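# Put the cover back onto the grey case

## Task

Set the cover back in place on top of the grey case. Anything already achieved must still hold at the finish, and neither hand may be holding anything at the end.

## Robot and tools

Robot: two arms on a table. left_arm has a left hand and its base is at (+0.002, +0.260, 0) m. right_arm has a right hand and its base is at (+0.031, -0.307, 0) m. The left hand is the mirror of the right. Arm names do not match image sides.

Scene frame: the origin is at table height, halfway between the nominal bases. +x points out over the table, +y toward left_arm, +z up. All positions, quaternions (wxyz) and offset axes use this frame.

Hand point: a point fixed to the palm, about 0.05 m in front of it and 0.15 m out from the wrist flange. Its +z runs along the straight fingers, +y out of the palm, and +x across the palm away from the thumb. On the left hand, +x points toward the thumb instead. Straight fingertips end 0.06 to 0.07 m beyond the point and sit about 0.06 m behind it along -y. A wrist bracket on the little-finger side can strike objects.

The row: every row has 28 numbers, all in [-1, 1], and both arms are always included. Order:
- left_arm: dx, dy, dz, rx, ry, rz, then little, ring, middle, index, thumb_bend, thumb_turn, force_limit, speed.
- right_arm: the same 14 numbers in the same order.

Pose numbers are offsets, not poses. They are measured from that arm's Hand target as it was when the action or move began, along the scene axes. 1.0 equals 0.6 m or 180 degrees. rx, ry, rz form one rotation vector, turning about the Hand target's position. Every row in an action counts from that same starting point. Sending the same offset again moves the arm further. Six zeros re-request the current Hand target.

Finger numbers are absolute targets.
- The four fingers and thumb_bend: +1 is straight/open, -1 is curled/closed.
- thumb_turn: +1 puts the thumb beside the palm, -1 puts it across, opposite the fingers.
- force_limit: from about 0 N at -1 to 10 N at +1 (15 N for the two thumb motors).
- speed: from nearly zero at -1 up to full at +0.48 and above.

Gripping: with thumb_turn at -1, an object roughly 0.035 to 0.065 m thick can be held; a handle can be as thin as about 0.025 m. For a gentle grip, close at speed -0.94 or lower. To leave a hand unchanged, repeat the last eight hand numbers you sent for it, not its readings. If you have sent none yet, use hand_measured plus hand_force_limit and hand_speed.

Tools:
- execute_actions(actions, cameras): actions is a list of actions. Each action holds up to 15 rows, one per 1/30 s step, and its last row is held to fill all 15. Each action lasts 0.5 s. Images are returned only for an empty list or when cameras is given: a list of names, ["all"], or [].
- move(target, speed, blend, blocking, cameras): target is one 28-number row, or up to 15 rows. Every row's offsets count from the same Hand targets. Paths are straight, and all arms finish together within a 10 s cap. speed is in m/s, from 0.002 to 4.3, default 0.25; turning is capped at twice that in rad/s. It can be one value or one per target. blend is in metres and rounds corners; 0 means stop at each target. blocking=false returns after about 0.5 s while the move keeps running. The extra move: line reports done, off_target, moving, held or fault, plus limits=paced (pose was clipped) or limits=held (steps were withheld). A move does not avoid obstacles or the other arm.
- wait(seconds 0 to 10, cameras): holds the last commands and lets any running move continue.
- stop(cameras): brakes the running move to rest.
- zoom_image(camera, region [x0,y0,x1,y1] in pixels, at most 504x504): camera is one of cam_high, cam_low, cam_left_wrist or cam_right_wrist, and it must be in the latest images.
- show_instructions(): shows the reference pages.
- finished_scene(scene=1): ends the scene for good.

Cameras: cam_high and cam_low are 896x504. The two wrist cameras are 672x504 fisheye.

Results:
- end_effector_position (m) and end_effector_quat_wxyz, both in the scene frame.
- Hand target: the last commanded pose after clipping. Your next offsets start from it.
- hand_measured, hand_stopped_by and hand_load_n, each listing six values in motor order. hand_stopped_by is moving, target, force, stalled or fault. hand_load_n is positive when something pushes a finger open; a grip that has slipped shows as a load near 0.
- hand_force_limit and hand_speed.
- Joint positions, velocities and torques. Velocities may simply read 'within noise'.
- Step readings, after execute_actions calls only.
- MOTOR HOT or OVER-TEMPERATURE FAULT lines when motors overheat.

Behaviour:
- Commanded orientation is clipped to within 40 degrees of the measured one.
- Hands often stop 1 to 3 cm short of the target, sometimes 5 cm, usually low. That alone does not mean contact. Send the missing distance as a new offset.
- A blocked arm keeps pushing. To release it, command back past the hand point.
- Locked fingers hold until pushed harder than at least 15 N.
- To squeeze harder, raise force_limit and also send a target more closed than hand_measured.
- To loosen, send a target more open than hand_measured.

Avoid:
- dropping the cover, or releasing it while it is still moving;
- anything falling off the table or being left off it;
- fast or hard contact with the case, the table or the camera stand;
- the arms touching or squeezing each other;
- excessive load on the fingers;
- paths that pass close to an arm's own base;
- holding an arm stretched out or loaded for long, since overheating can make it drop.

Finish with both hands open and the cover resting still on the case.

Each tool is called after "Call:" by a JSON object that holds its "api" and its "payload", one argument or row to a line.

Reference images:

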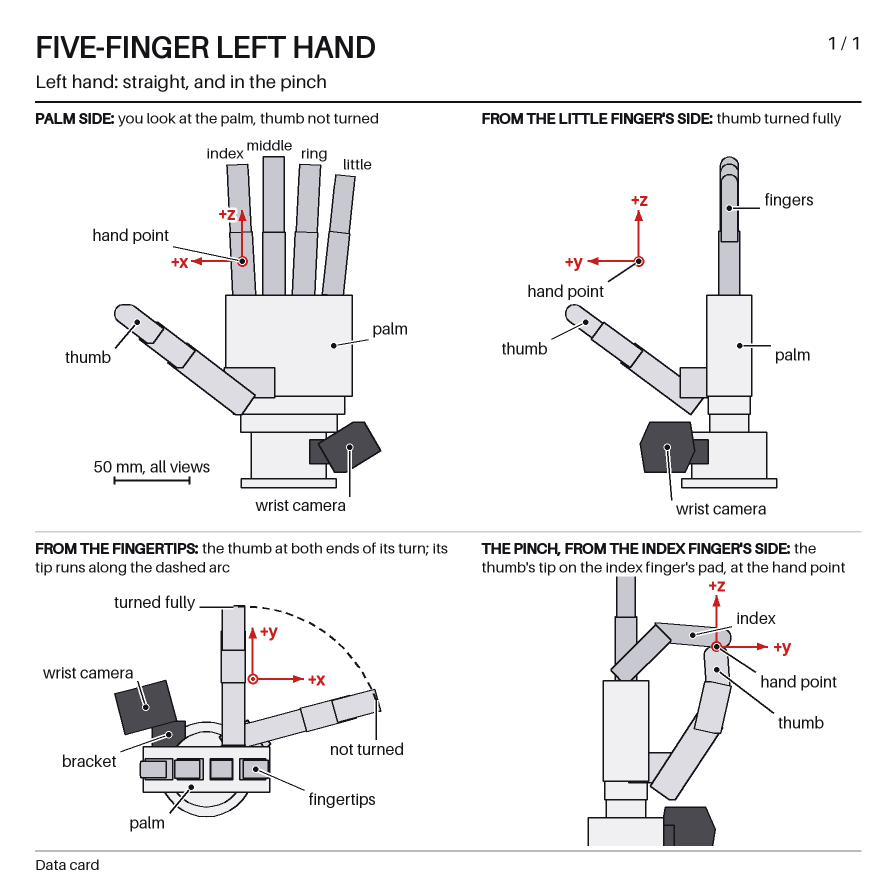

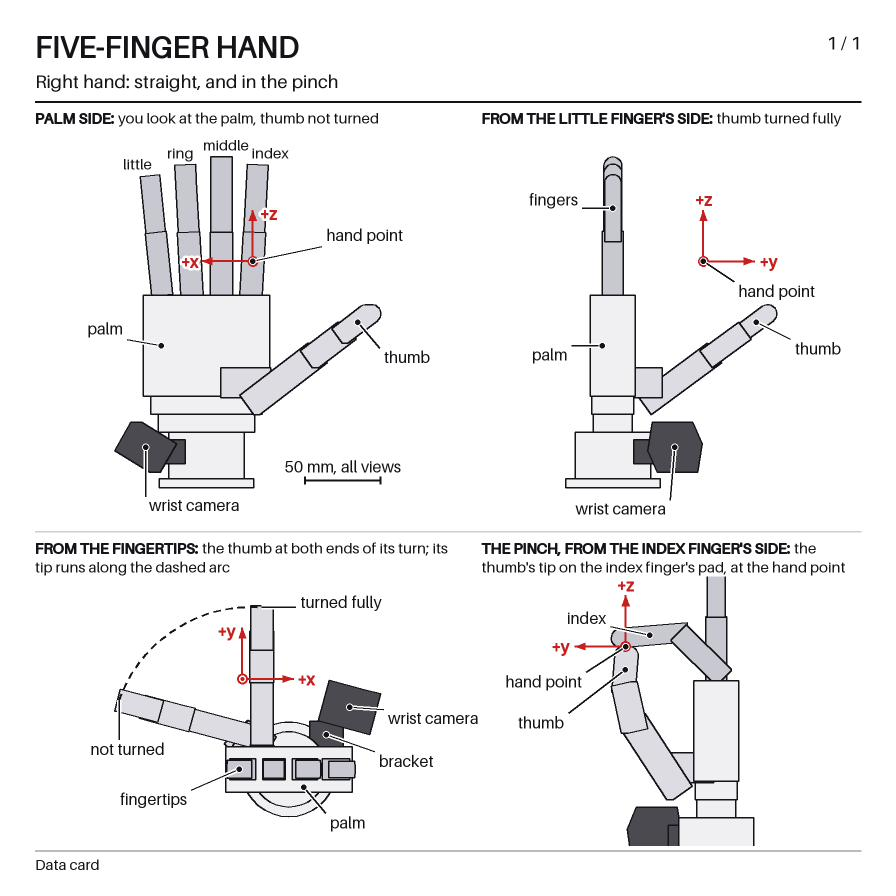

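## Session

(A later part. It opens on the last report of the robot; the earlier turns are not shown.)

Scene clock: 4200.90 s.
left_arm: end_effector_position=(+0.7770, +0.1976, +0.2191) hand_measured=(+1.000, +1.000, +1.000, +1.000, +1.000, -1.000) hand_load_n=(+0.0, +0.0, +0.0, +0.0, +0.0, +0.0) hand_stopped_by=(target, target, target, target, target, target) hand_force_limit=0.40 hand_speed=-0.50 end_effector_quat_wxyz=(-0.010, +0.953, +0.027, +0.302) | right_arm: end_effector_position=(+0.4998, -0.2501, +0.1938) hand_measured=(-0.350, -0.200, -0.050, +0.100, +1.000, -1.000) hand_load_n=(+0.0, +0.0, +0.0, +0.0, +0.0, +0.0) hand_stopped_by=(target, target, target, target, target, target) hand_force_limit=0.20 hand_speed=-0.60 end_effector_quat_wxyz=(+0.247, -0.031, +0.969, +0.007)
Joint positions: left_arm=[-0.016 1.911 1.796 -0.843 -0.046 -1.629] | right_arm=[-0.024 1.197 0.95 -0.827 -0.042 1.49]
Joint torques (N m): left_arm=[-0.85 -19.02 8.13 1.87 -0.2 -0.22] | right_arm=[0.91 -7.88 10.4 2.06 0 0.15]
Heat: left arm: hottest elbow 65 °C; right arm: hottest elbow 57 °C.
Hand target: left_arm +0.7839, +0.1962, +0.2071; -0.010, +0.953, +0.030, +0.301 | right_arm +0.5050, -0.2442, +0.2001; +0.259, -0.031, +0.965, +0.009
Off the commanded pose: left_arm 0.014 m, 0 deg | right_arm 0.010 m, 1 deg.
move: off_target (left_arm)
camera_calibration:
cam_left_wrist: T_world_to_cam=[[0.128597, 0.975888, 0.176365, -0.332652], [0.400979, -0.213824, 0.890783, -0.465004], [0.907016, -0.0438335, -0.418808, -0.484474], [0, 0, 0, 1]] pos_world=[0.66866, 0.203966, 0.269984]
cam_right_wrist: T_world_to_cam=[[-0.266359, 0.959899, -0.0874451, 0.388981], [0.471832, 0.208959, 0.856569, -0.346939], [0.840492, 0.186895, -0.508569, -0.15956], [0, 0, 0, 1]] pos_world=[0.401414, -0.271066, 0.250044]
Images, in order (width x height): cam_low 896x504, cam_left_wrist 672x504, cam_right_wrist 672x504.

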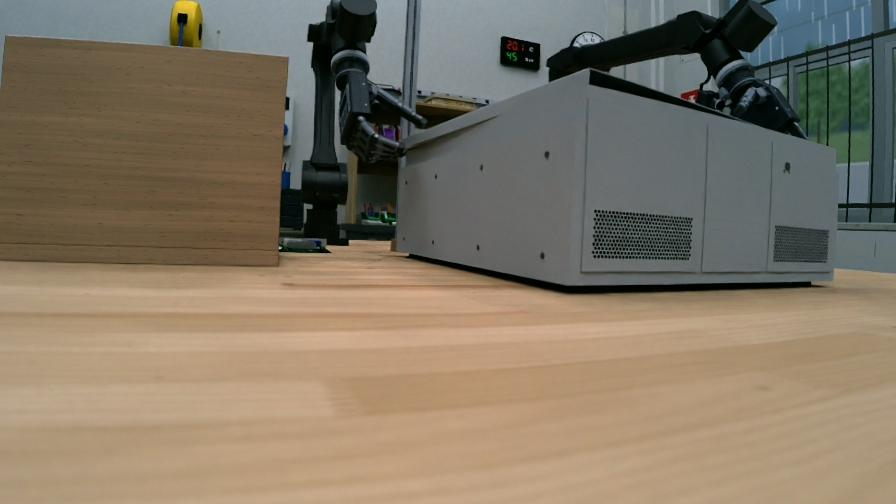

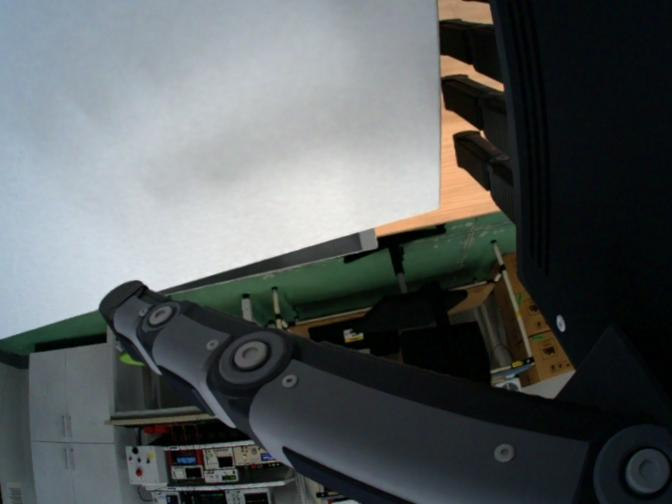

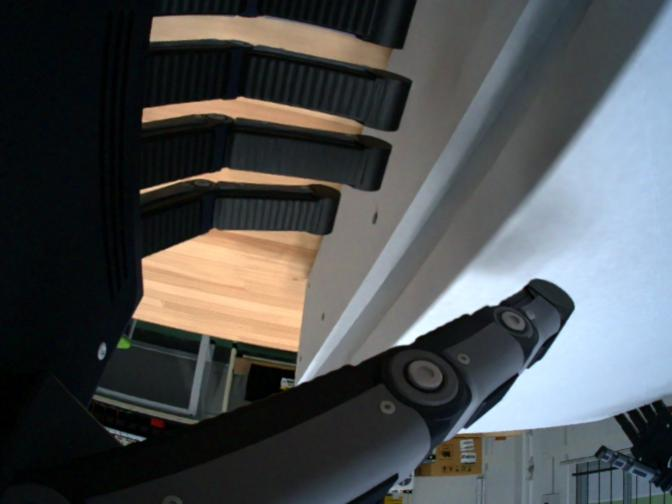

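Call:
{"api": "move", "payload": {
  "target": [
    [0, 0, -0.008, 0, 0, 0, 1, 1, 1, 1, 1, -1, 0.4, -0.5, 0, 0.0, -0.017, 0, 0, 0, -0.35, -0.2, -0.05, 0.1, 1, -1, 0.2, -0.6],
    [0, 0, -0.008, 0, 0, 0, 1, 1, 1, 1, 1, -1, 0.4, -0.5, 0, 0.065, -0.017, 0, 0, 0, -0.35, -0.2, -0.05, 0.1, 1, -1, 0.2, -0.6]
  ],
  "speed": 0.05,
  "cameras": ["cam_low", "cam_right_wrist"]
}}

Call:
{"api": "zoom_image", "payload": {
  "camera": "cam_low",
  "region": [340, 40, 592, 208]
}}

Scene clock: 4234.37 s.
left_arm: end_effector_position=(+0.7772, +0.1976, +0.2140) hand_measured=(+1.000, +1.000, +1.000, +1.000, +1.000, -1.000) hand_load_n=(+0.0, +0.0, +0.0, +0.0, -0.5, +0.0) hand_stopped_by=(target, target, target, target, target, target) hand_force_limit=0.40 hand_speed=-0.50 end_effector_quat_wxyz=(-0.010, +0.953, +0.027, +0.302) | right_arm: end_effector_position=(+0.5006, -0.2193, +0.1869) hand_measured=(-0.350, -0.200, -0.050, +0.100, +1.000, -1.000) hand_load_n=(+0.0, -1.5, -1.0, +0.0, +0.0, +0.0) hand_stopped_by=(target, target, target, target, target, target) hand_force_limit=0.20 hand_speed=-0.60 end_effector_quat_wxyz=(+0.253, -0.025, +0.967, +0.000)
Joint positions: left_arm=[-0.016 1.914 1.786 -0.831 -0.046 -1.63] | right_arm=[0.072 1.197 0.929 -0.792 0.02 1.583]
Joint torques (N m): left_arm=[-0.85 -19.37 8.31 1.85 -0.18 -0.19] | right_arm=[1.79 -6.77 10.63 1.95 -0.26 0.17]
Heat: left arm: hottest elbow 60 °C; right arm: hottest elbow 57 °C.
Hand target: left_arm +0.7839, +0.1962, +0.2023; -0.010, +0.953, +0.030, +0.301 | right_arm +0.5049, -0.2053, +0.1898; +0.259, -0.031, +0.965, +0.008
Off the commanded pose: left_arm 0.014 m, 0 deg | right_arm 0.015 m, 1 deg.
move: off_target (left_arm, right_arm)
camera_calibration:
cam_right_wrist: T_world_to_cam=[[-0.25109, 0.962833, -0.0995283, 0.354451], [0.464804, 0.210123, 0.860119, -0.344774], [0.849065, 0.169706, -0.500288, -0.179073], [0, 0, 0, 1]] pos_world=[0.401296, -0.238442, 0.242237]
Images, in order (width x height): cam_low 896x504, cam_right_wrist 672x504.

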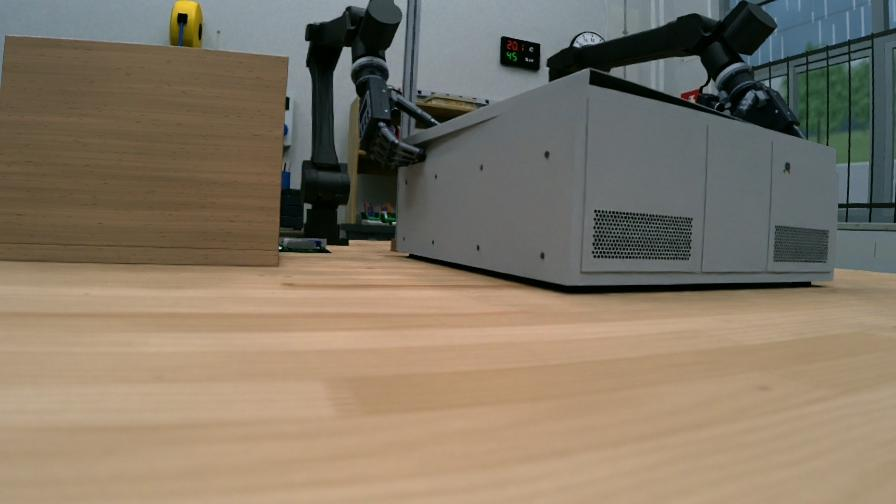

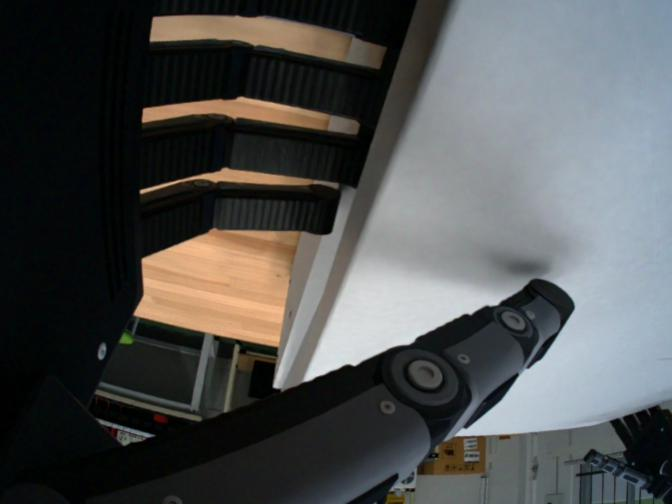

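Scaled by 2.000 from the camera's 896x504 image, which has a finer 1280x720 frame.

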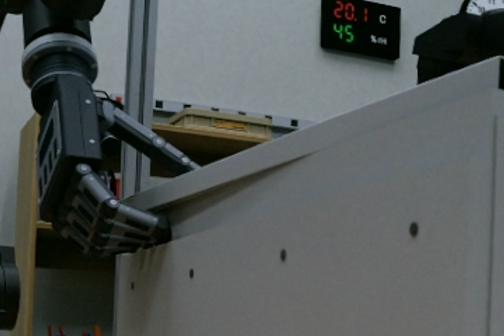

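Call:
{"api": "move", "payload": {
  "target": [0, 0, 0, 0, 0, 0, 1, 1, 1, 1, 1, -1, 0.4, -0.5, 0, 0.0, 0.018, 0, 0, 0, -0.4, -0.28, -0.1, 0.1, 1, -1, 0.2, -0.6],
  "speed": 0.05,
  "cameras": ["cam_low", "cam_right_wrist"]
}}

Call:
{"api": "zoom_image", "payload": {
  "camera": "cam_low",
  "region": [340, 40, 592, 208]
}}

Scene clock: 4259.10 s.
left_arm: end_effector_position=(+0.7772, +0.1976, +0.2140) hand_measured=(+1.000, +1.000, +1.000, +1.000, +1.000, -1.000) hand_load_n=(+0.0, +0.0, +0.0, +0.0, +0.0, +0.0) hand_stopped_by=(target, target, target, target, target, target) hand_force_limit=0.40 hand_speed=-0.50 end_effector_quat_wxyz=(-0.010, +0.953, +0.027, +0.302) | right_arm: end_effector_position=(+0.5008, -0.2204, +0.1859) hand_measured=(-0.400, -0.280, -0.100, +0.100, +1.000, -1.000) hand_load_n=(+0.0, +0.0, +1.0, +0.0, +0.0, -0.5) hand_stopped_by=(target, target, target, target, target, target) hand_force_limit=0.20 hand_speed=-0.60 end_effector_quat_wxyz=(+0.251, -0.021, +0.968, -0.001)
Joint positions: left_arm=[-0.016 1.914 1.786 -0.831 -0.046 -1.63] | right_arm=[0.073 1.198 0.929 -0.795 0.025 1.591]
Joint torques (N m): left_arm=[-1.14 -19.31 7.91 1.81 -0.21 -0.19] | right_arm=[1.73 -7.77 12.7 0.64 -0.47 0.08]
Heat: left arm: hottest elbow 61 °C; right arm: hottest elbow 56 °C.
Hand target: left_arm +0.7839, +0.1962, +0.2023; -0.010, +0.953, +0.030, +0.301 | right_arm +0.5049, -0.2052, +0.2007; +0.259, -0.031, +0.965, +0.008
Off the commanded pose: left_arm 0.014 m, 0 deg | right_arm 0.021 m, 2 deg.
move: off_target (left_arm, right_arm)
camera_calibration:
cam_right_wrist: T_world_to_cam=[[-0.242826, 0.964974, -0.0993032, 0.351648], [0.469795, 0.206542, 0.858274, -0.34666], [0.848722, 0.161759, -0.503493, -0.180547], [0, 0, 0, 1]] pos_world=[0.401482, -0.238526, 0.241544]
Images, in order (width x height): cam_low 896x504, cam_right_wrist 672x504.

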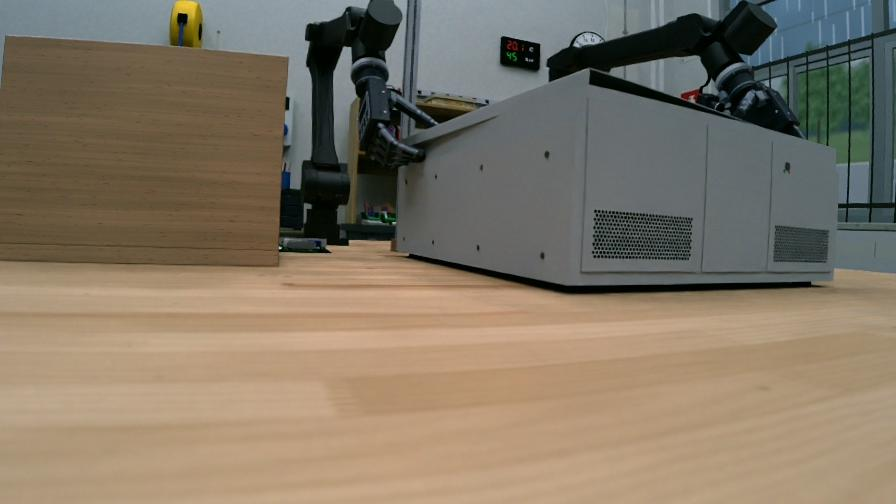

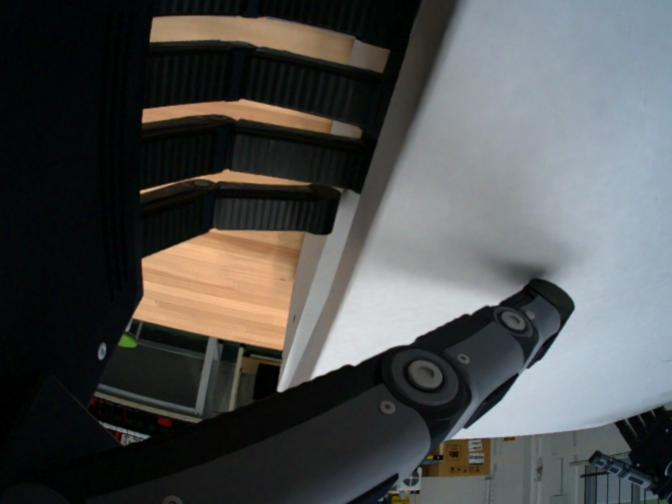

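Scaled by 2.000 from the camera's 896x504 image, which has a finer 1280x720 frame.

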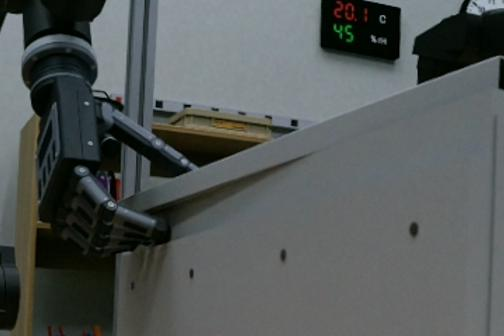

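Call:
{"api": "move", "payload": {
  "target": [0, 0, 0, 0, 0, 0, 1, 1, 1, 1, 1, -1, 0.4, -0.5, 0, 0.01, 0.025, 0, 0, 0, -0.4, -0.28, -0.1, 0.1, 1, -1, 0.2, -0.6],
  "speed": 0.05,
  "cameras": ["cam_low", "cam_right_wrist"]
}}

Call:
{"api": "zoom_image", "payload": {
  "camera": "cam_low",
  "region": [340, 40, 592, 208]
}}

Scene clock: 4266.93 s.
left_arm: end_effector_position=(+0.7772, +0.1976, +0.2140) hand_measured=(+1.000, +1.000, +1.000, +1.000, +1.000, -1.000) hand_load_n=(+0.0, +0.0, +0.0, +0.0, +0.0, +0.0) hand_stopped_by=(target, target, target, target, target, target) hand_force_limit=0.40 hand_speed=-0.50 end_effector_quat_wxyz=(-0.010, +0.953, +0.027, +0.302) | right_arm: end_effector_position=(+0.4960, -0.2203, +0.1852) hand_measured=(-0.400, -0.280, -0.100, +0.100, +1.000, -1.000) hand_load_n=(+0.0, +0.0, +2.0, +0.0, -0.5, +0.0) hand_stopped_by=(target, target, target, target, target, target) hand_force_limit=0.20 hand_speed=-0.60 end_effector_quat_wxyz=(+0.237, -0.016, +0.971, -0.005)
Joint positions: left_arm=[-0.016 1.914 1.786 -0.831 -0.046 -1.63] | right_arm=[0.08 1.198 0.94 -0.836 0.038 1.607]
Joint torques (N m): left_arm=[-0.09 -18.67 8.1 1.95 -0.23 -0.17] | right_arm=[2.26 -8.64 14.57 0.59 -0.71 0.08]
Heat: left arm: hottest elbow 61 °C; right arm: hottest elbow 56 °C.
Hand target: left_arm +0.7839, +0.1962, +0.2023; -0.010, +0.953, +0.030, +0.301 | right_arm +0.5050, -0.1992, +0.2158; +0.259, -0.031, +0.965, +0.008
Off the commanded pose: left_arm 0.014 m, 0 deg | right_arm 0.038 m, 4 deg.
move: off_target (left_arm, right_arm)
camera_calibration:
cam_right_wrist: T_world_to_cam=[[-0.233313, 0.967402, -0.0984802, 0.346], [0.497259, 0.205728, 0.842858, -0.354849], [0.835643, 0.147679, -0.529049, -0.168708], [0, 0, 0, 1]] pos_world=[0.398157, -0.236804, 0.243907]
Images, in order (width x height): cam_low 896x504, cam_right_wrist 672x504.

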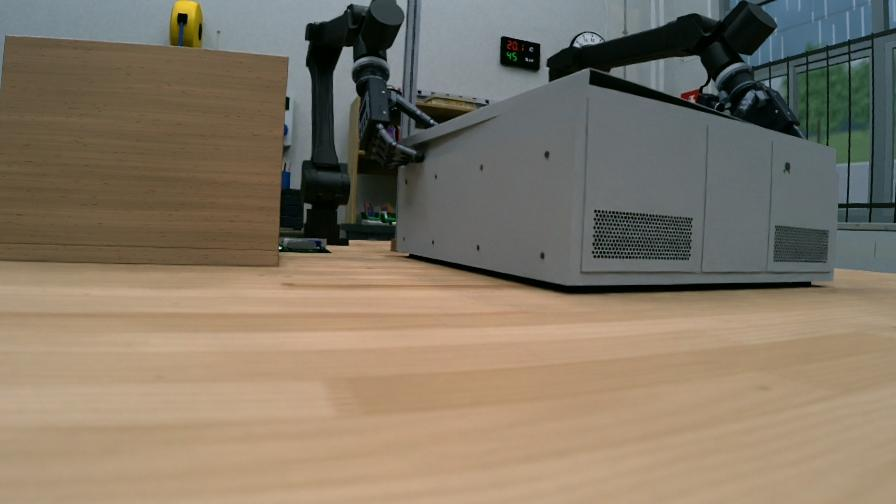

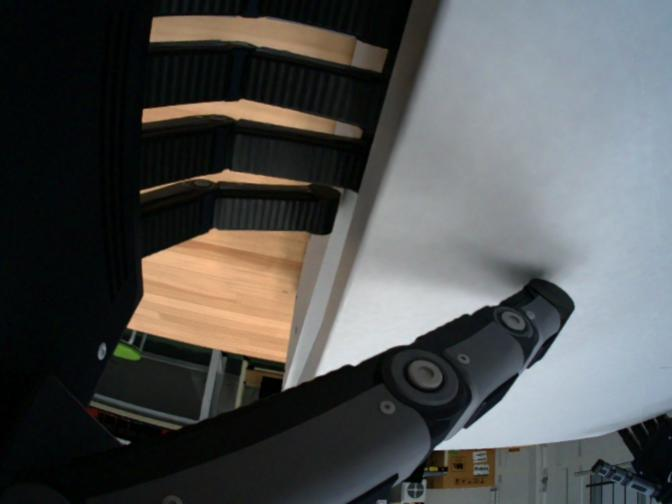

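Scaled by 2.000 from the camera's 896x504 image, which has a finer 1280x720 frame.

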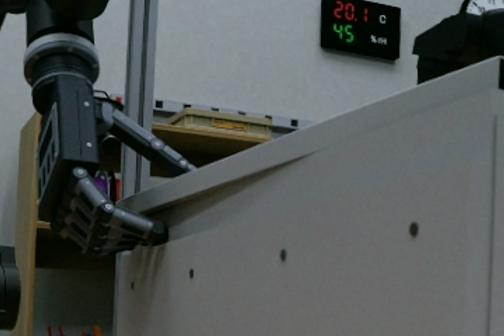

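Call:
{"api": "move", "payload": {
  "target": [0, 0, 0, 0, 0, 0, 1, 1, 1, 1, 1, -1, 0.4, -0.5, 0, 0.0, 0.03, 0, 0, 0, -0.5, -0.4, -0.1, 0.0, 1, -1, 0.2, -0.6],
  "speed": 0.05,
  "cameras": ["cam_low", "cam_right_wrist"]
}}

Call:
{"api": "zoom_image", "payload": {
  "camera": "cam_low",
  "region": [340, 40, 592, 208]
}}

Scene clock: 4280.23 s.
left_arm: end_effector_position=(+0.7772, +0.1976, +0.2140) hand_measured=(+1.000, +1.000, +1.000, +1.000, +1.000, -1.000) hand_load_n=(+0.0, +0.0, +0.0, +0.0, +0.0, +0.0) hand_stopped_by=(target, target, target, target, target, target) hand_force_limit=0.40 hand_speed=-0.50 end_effector_quat_wxyz=(-0.010, +0.953, +0.027, +0.302) | right_arm: end_effector_position=(+0.4922, -0.2203, +0.1895) hand_measured=(-0.500, -0.400, -0.100, +0.000, +1.000, -1.000) hand_load_n=(+0.0, +4.0, +2.5, +0.0, +0.0, +0.0) hand_stopped_by=(target, target, target, target, target, target) hand_force_limit=0.20 hand_speed=-0.60 end_effector_quat_wxyz=(+0.224, -0.016, +0.974, -0.007)
Joint positions: left_arm=[-0.016 1.914 1.786 -0.831 -0.046 -1.63] | right_arm=[0.082 1.198 0.962 -0.884 0.042 1.609]
Joint torques (N m): left_arm=[-0.85 -19.49 8.08 1.78 -0.21 -0.22] | right_arm=[2.14 -9.64 16.08 0.53 -0.85 0.03]
Heat: left arm: hottest elbow 60 °C; right arm: hottest elbow 57 °C.
Hand target: left_arm +0.7839, +0.1962, +0.2023; -0.010, +0.953, +0.030, +0.301 | right_arm +0.5050, -0.1992, +0.2338; +0.259, -0.031, +0.965, +0.008
Off the commanded pose: left_arm 0.014 m, 0 deg | right_arm 0.051 m, 5 deg.
move: off_target (left_arm, right_arm)
camera_calibration:
cam_right_wrist: T_world_to_cam=[[-0.234647, 0.967301, -0.0962735, 0.345786], [0.518984, 0.208402, 0.82899, -0.363947], [0.821946, 0.144556, -0.550915, -0.153089], [0, 0, 0, 1]] pos_world=[0.395851, -0.236502, 0.25066]
Images, in order (width x height): cam_low 896x504, cam_right_wrist 672x504.

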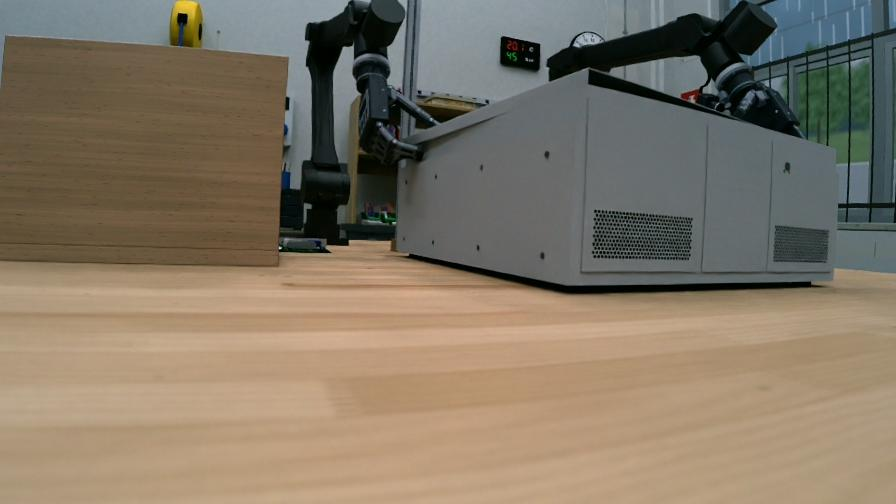

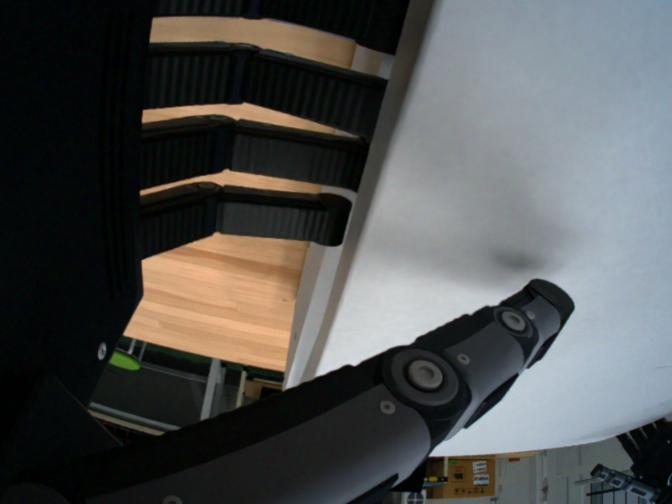

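Scaled by 2.000 from the camera's 896x504 image, which has a finer 1280x720 frame.

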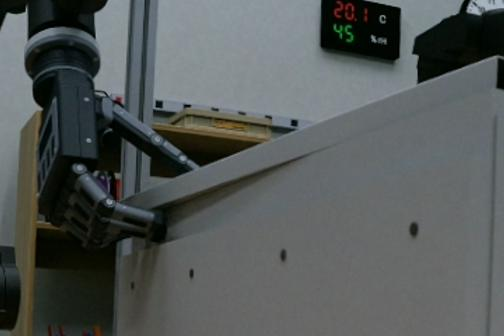

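Call:
{"api": "move", "payload": {
  "target": [0, 0, 0, 0, 0, 0, 1, 1, 1, 1, 1, -1, 0.4, -0.5, 0.01, 0.0, 0.02, 0, 0, 0, -0.5, -0.4, -0.1, 0.0, 1, -1, 0.2, -0.6],
  "speed": 0.05,
  "cameras": ["cam_low", "cam_high", "cam_right_wrist"]
}}

Call:
{"api": "zoom_image", "payload": {
  "camera": "cam_low",
  "region": [380, 30, 632, 198]
}}

Scene clock: 4289.30 s.
left_arm: end_effector_position=(+0.7772, +0.1976, +0.2140) hand_measured=(+1.000, +1.000, +1.000, +1.000, +1.000, -1.000) hand_load_n=(+0.0, +0.0, +0.0, +0.5, +0.0, +0.0) hand_stopped_by=(target, target, target, target, target, target) hand_force_limit=0.40 hand_speed=-0.50 end_effector_quat_wxyz=(-0.010, +0.953, +0.027, +0.302) | right_arm: end_effector_position=(+0.4898, -0.2205, +0.1951) hand_measured=(-0.500, -0.400, -0.100, +0.000, +1.000, -1.000) hand_load_n=(+0.0, +4.0, +2.5, +0.0, +0.0, +0.0) hand_stopped_by=(target, target, target, target, target, target) hand_force_limit=0.20 hand_speed=-0.60 end_effector_quat_wxyz=(+0.214, -0.016, +0.977, -0.008)
Joint positions: left_arm=[-0.016 1.914 1.786 -0.831 -0.046 -1.63] | right_arm=[0.082 1.199 0.986 -0.927 0.042 1.609]
Joint torques (N m): left_arm=[-0.79 -18.96 7.94 1.81 -0.19 -0.22] | right_arm=[2.02 -8.82 17.47 0.96 -0.9 0.01]
Heat: left arm: hottest elbow 60 °C; right arm: hottest elbow 59 °C.
Hand target: left_arm +0.7839, +0.1962, +0.2023; -0.010, +0.953, +0.030, +0.301 | right_arm +0.5110, -0.1993, +0.2458; +0.259, -0.031, +0.965, +0.008
Off the commanded pose: left_arm 0.014 m, 0 deg | right_arm 0.059 m, 6 deg.
move: off_target (left_arm, right_arm)
camera_calibration:
cam_right_wrist: T_world_to_cam=[[-0.236219, 0.967243, -0.0929616, 0.346087], [0.535267, 0.209371, 0.818323, -0.373076], [0.810981, 0.143544, -0.567191, -0.139585], [0, 0, 0, 1]] pos_world=[0.394649, -0.236602, 0.258298]
Images, in order (width x height): cam_high 896x504, cam_low 896x504, cam_right_wrist 672x504.

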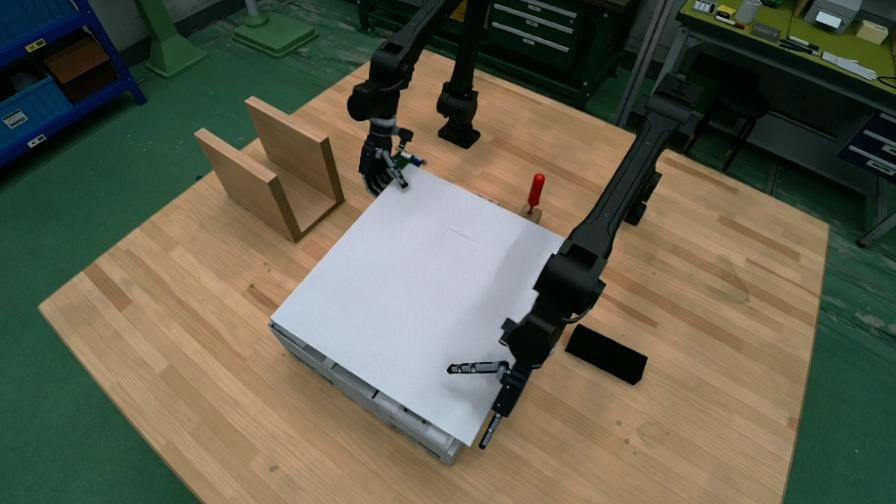

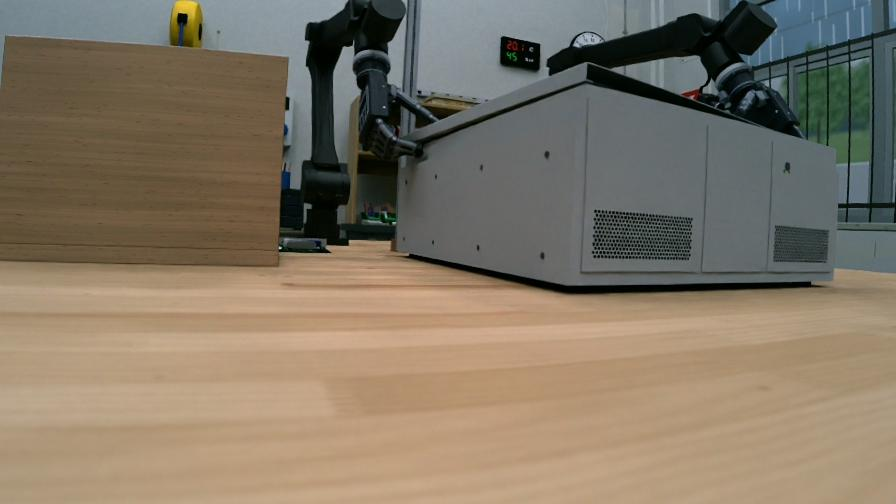

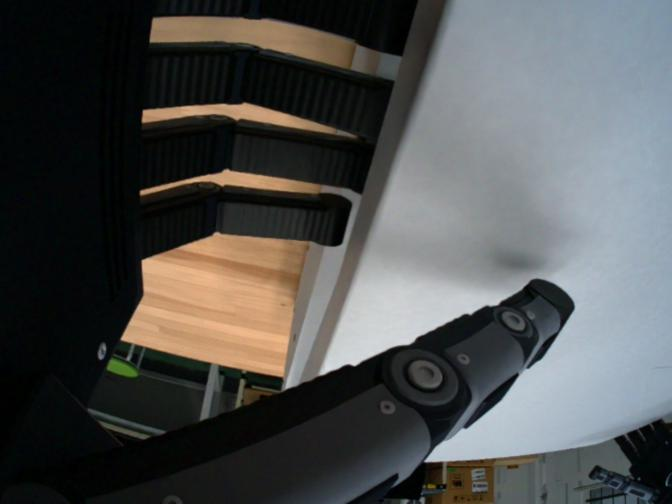

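Scaled by 2.000 from the camera's 896x504 image, which has a finer 1280x720 frame.

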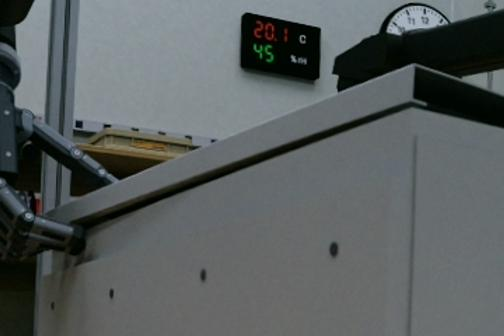

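Call:
{"api": "move", "payload": {
  "target": [0, -0.04, 0, 0, 0, 0, 1, 1, 1, 1, 1, -1, 0.4, -0.5, 0.0, 0.0, 0.015, 0, 0, 0, -0.5, -0.4, -0.1, 0.0, 1, -1, 0.2, -0.6],
  "speed": 0.05,
  "cameras": ["cam_low", "cam_high", "cam_left_wrist"]
}}

Call:
{"api": "zoom_image", "payload": {
  "camera": "cam_low",
  "region": [380, 30, 632, 198]
}}

Call:
{"api": "zoom_image", "payload": {
  "camera": "cam_high",
  "region": [240, 280, 320, 340]
}}

Scene clock: 4303.43 s.
left_arm: end_effector_position=(+0.7776, +0.1854, +0.2135) hand_measured=(+1.000, +1.000, +1.000, +1.000, +1.000, -1.000) hand_load_n=(+0.0, +0.0, +0.0, +0.0, +0.0, +0.0) hand_stopped_by=(target, target, target, target, target, target) hand_force_limit=0.40 hand_speed=-0.50 end_effector_quat_wxyz=(-0.016, +0.952, +0.032, +0.303) | right_arm: end_effector_position=(+0.4890, -0.2206, +0.2008) hand_measured=(-0.500, -0.400, -0.100, +0.000, +1.000, -1.000) hand_load_n=(+0.0, +3.5, +2.0, +0.0, +0.0, +0.0) hand_stopped_by=(target, target, target, target, target, target) hand_force_limit=0.20 hand_speed=-0.60 end_effector_quat_wxyz=(+0.210, -0.016, +0.978, -0.008)
Joint positions: left_arm=[-0.04 1.914 1.786 -0.831 -0.073 -1.655] | right_arm=[0.082 1.199 1.004 -0.955 0.042 1.609]
Joint torques (N m): left_arm=[-1.49 -18.26 8.47 1.77 0.01 -0.21] | right_arm=[1.9 -9.41 17.76 1.1 -0.91 0.01]
Heat: left arm: hottest elbow 60 °C; right arm: hottest elbow 59 °C.
Hand target: left_arm +0.7839, +0.1722, +0.2022; -0.010, +0.953, +0.030, +0.301 | right_arm +0.5109, -0.1993, +0.2547; +0.259, -0.031, +0.965, +0.008
Off the commanded pose: left_arm 0.018 m, 1 deg | right_arm 0.062 m, 6 deg.
move: off_target (left_arm, right_arm)
camera_calibration:
cam_left_wrist: T_world_to_cam=[[0.115344, 0.976258, 0.183349, -0.311166], [0.402964, -0.214698, 0.889677, -0.464064], [0.907918, -0.0287352, -0.418161, -0.491524], [0, 0, 0, 1]] pos_world=[0.669156, 0.19002, 0.264383]
Images, in order (width x height): cam_high 896x504, cam_low 896x504, cam_left_wrist 672x504.

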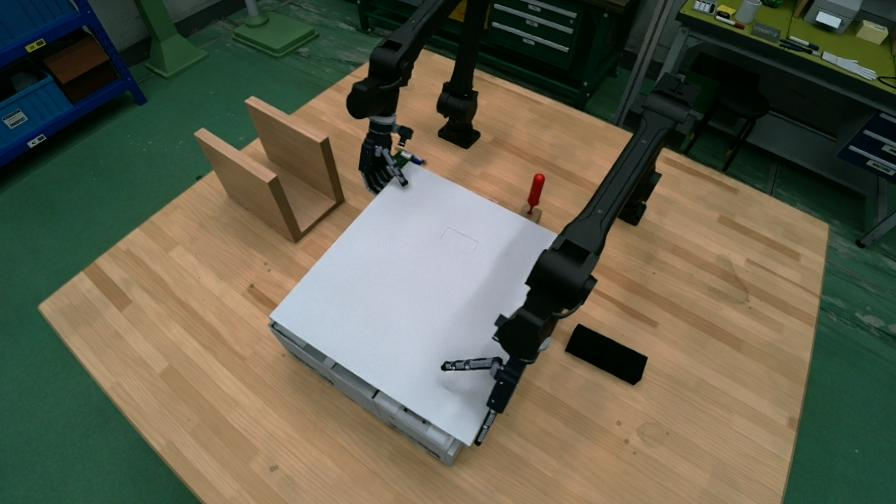

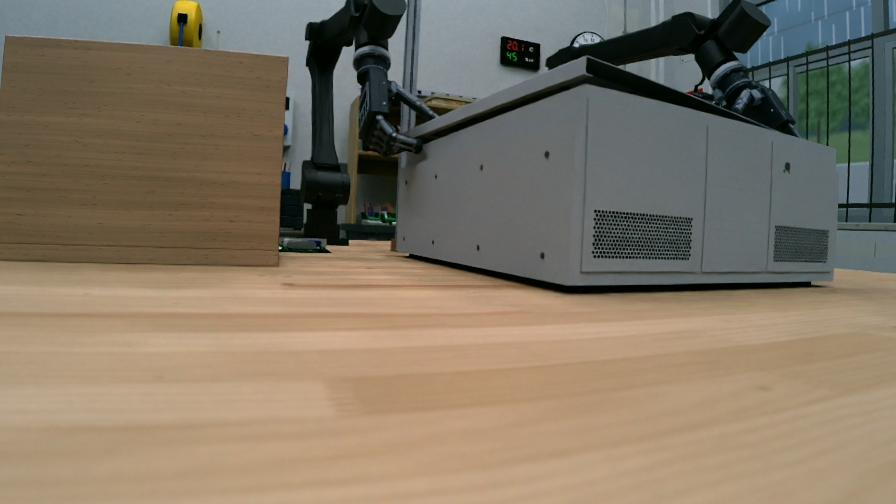

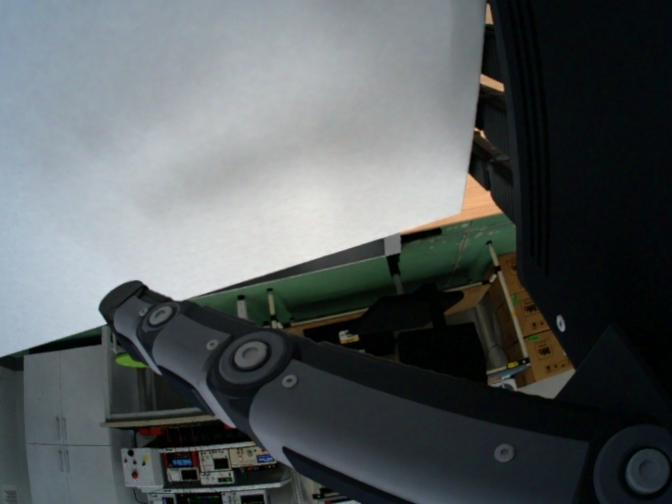

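Scaled by 2.000 from the camera's 896x504 image, which has a finer 1280x720 frame.

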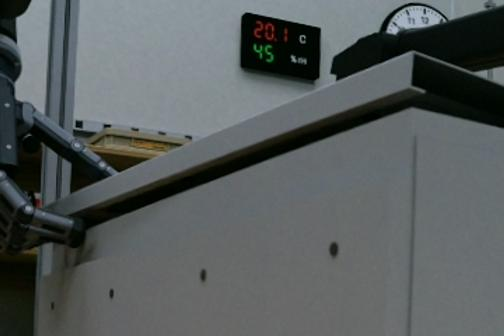

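Scaled by 6.300 from the camera's 896x504 image, which has a finer 1280x720 frame.

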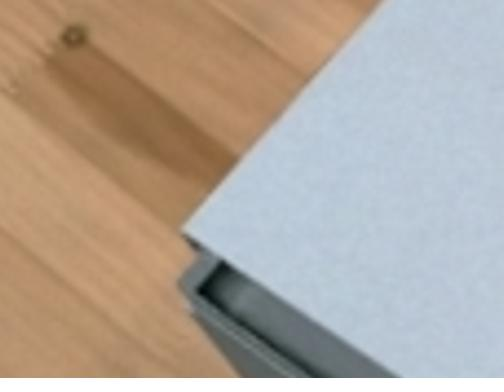

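Call:
{"api": "move", "payload": {
  "target": [0, -0.035, 0, 0, 0, 0, 1, 1, 1, 1, 1, -1, 0.4, -0.5, 0.0, 0.0, 0.0, 0, 0, 0, -0.5, -0.4, -0.1, 0.0, 1, -1, 0.2, -0.6],
  "speed": 0.05,
  "cameras": ["cam_low", "cam_high", "cam_left_wrist"]
}}

Call:
{"api": "zoom_image", "payload": {
  "camera": "cam_high",
  "region": [240, 280, 320, 340]
}}

Call:
{"api": "zoom_image", "payload": {
  "camera": "cam_low",
  "region": [380, 30, 632, 198]
}}

Scene clock: 4314.70 s.
left_arm: end_effector_position=(+0.7787, +0.1852, +0.2130) hand_measured=(+1.000, +1.000, +1.000, +1.000, +1.000, -1.000) hand_load_n=(+0.0, +0.0, +0.0, +0.0, +0.0, +0.0) hand_stopped_by=(target, target, target, target, target, target) hand_force_limit=0.40 hand_speed=-0.50 end_effector_quat_wxyz=(-0.025, +0.952, +0.040, +0.303) | right_arm: end_effector_position=(+0.4889, -0.2206, +0.2009) hand_measured=(-0.500, -0.400, -0.100, +0.000, +1.000, -1.000) hand_load_n=(+0.0, +3.0, +2.0, +0.0, -0.5, +0.0) hand_stopped_by=(target, target, target, target, target, target) hand_force_limit=0.20 hand_speed=-0.60 end_effector_quat_wxyz=(+0.210, -0.016, +0.978, -0.008)
Joint positions: left_arm=[-0.048 1.915 1.786 -0.831 -0.1 -1.673] | right_arm=[0.082 1.199 1.005 -0.956 0.042 1.609]
Joint torques (N m): left_arm=[-4.54 -18.55 8.8 1.57 0.32 -0.34] | right_arm=[1.96 -9.41 17.74 1.17 -0.91 0.01]
Heat: left arm: hottest elbow 60 °C; right arm: hottest elbow 62 °C.
Hand target: left_arm +0.7839, +0.1512, +0.2022; -0.010, +0.953, +0.030, +0.301 | right_arm +0.5110, -0.1993, +0.2549; +0.259, -0.031, +0.965, +0.008
Off the commanded pose: left_arm 0.036 m, 2 deg | right_arm 0.062 m, 6 deg.
move: off_target (left_arm, right_arm)
camera_calibration:
cam_left_wrist: T_world_to_cam=[[0.0937099, 0.976148, 0.195839, -0.296817], [0.406194, -0.217075, 0.887629, -0.465662], [0.908969, -0.0036309, -0.416848, -0.498462], [0, 0, 0, 1]] pos_world=[0.67005, 0.186845, 0.263681]
Images, in order (width x height): cam_high 896x504, cam_low 896x504, cam_left_wrist 672x504.

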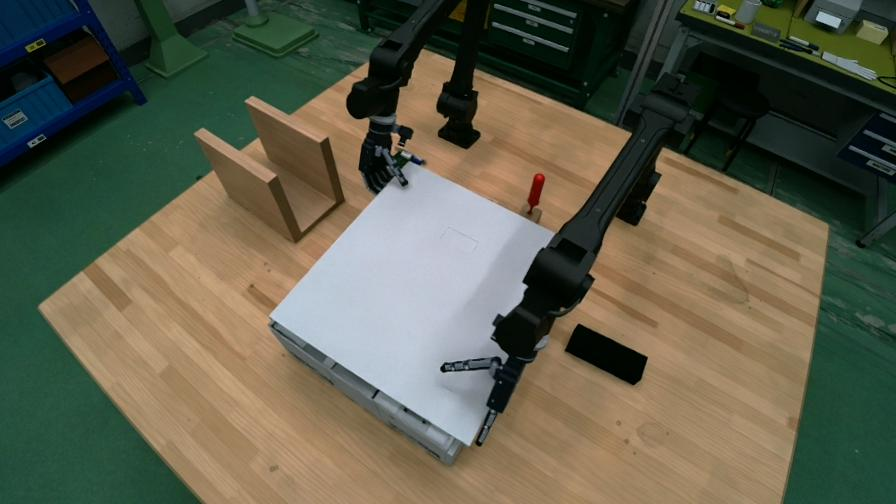

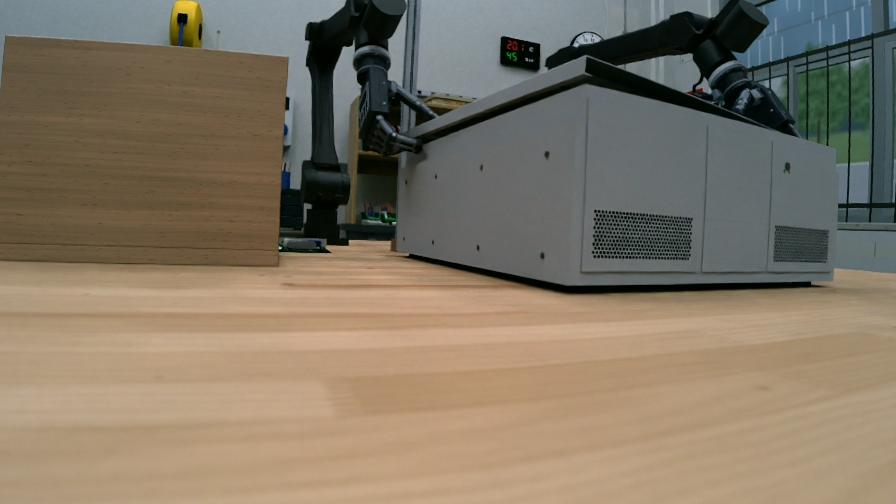

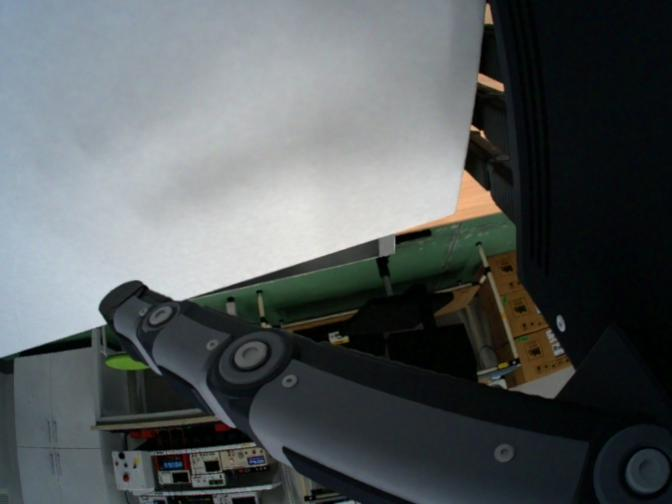

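Scaled by 6.300 from the camera's 896x504 image, which has a finer 1280x720 frame.

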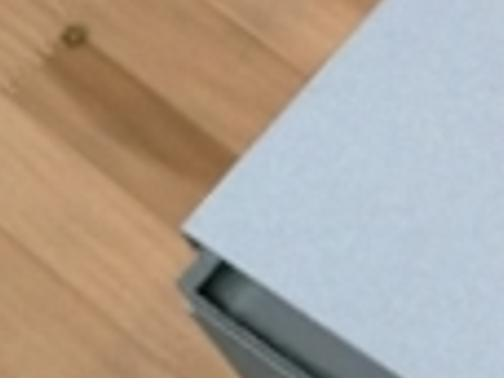

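Scaled by 2.000 from the camera's 896x504 image, which has a finer 1280x720 frame.

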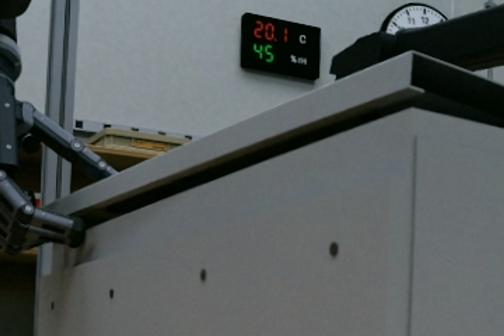

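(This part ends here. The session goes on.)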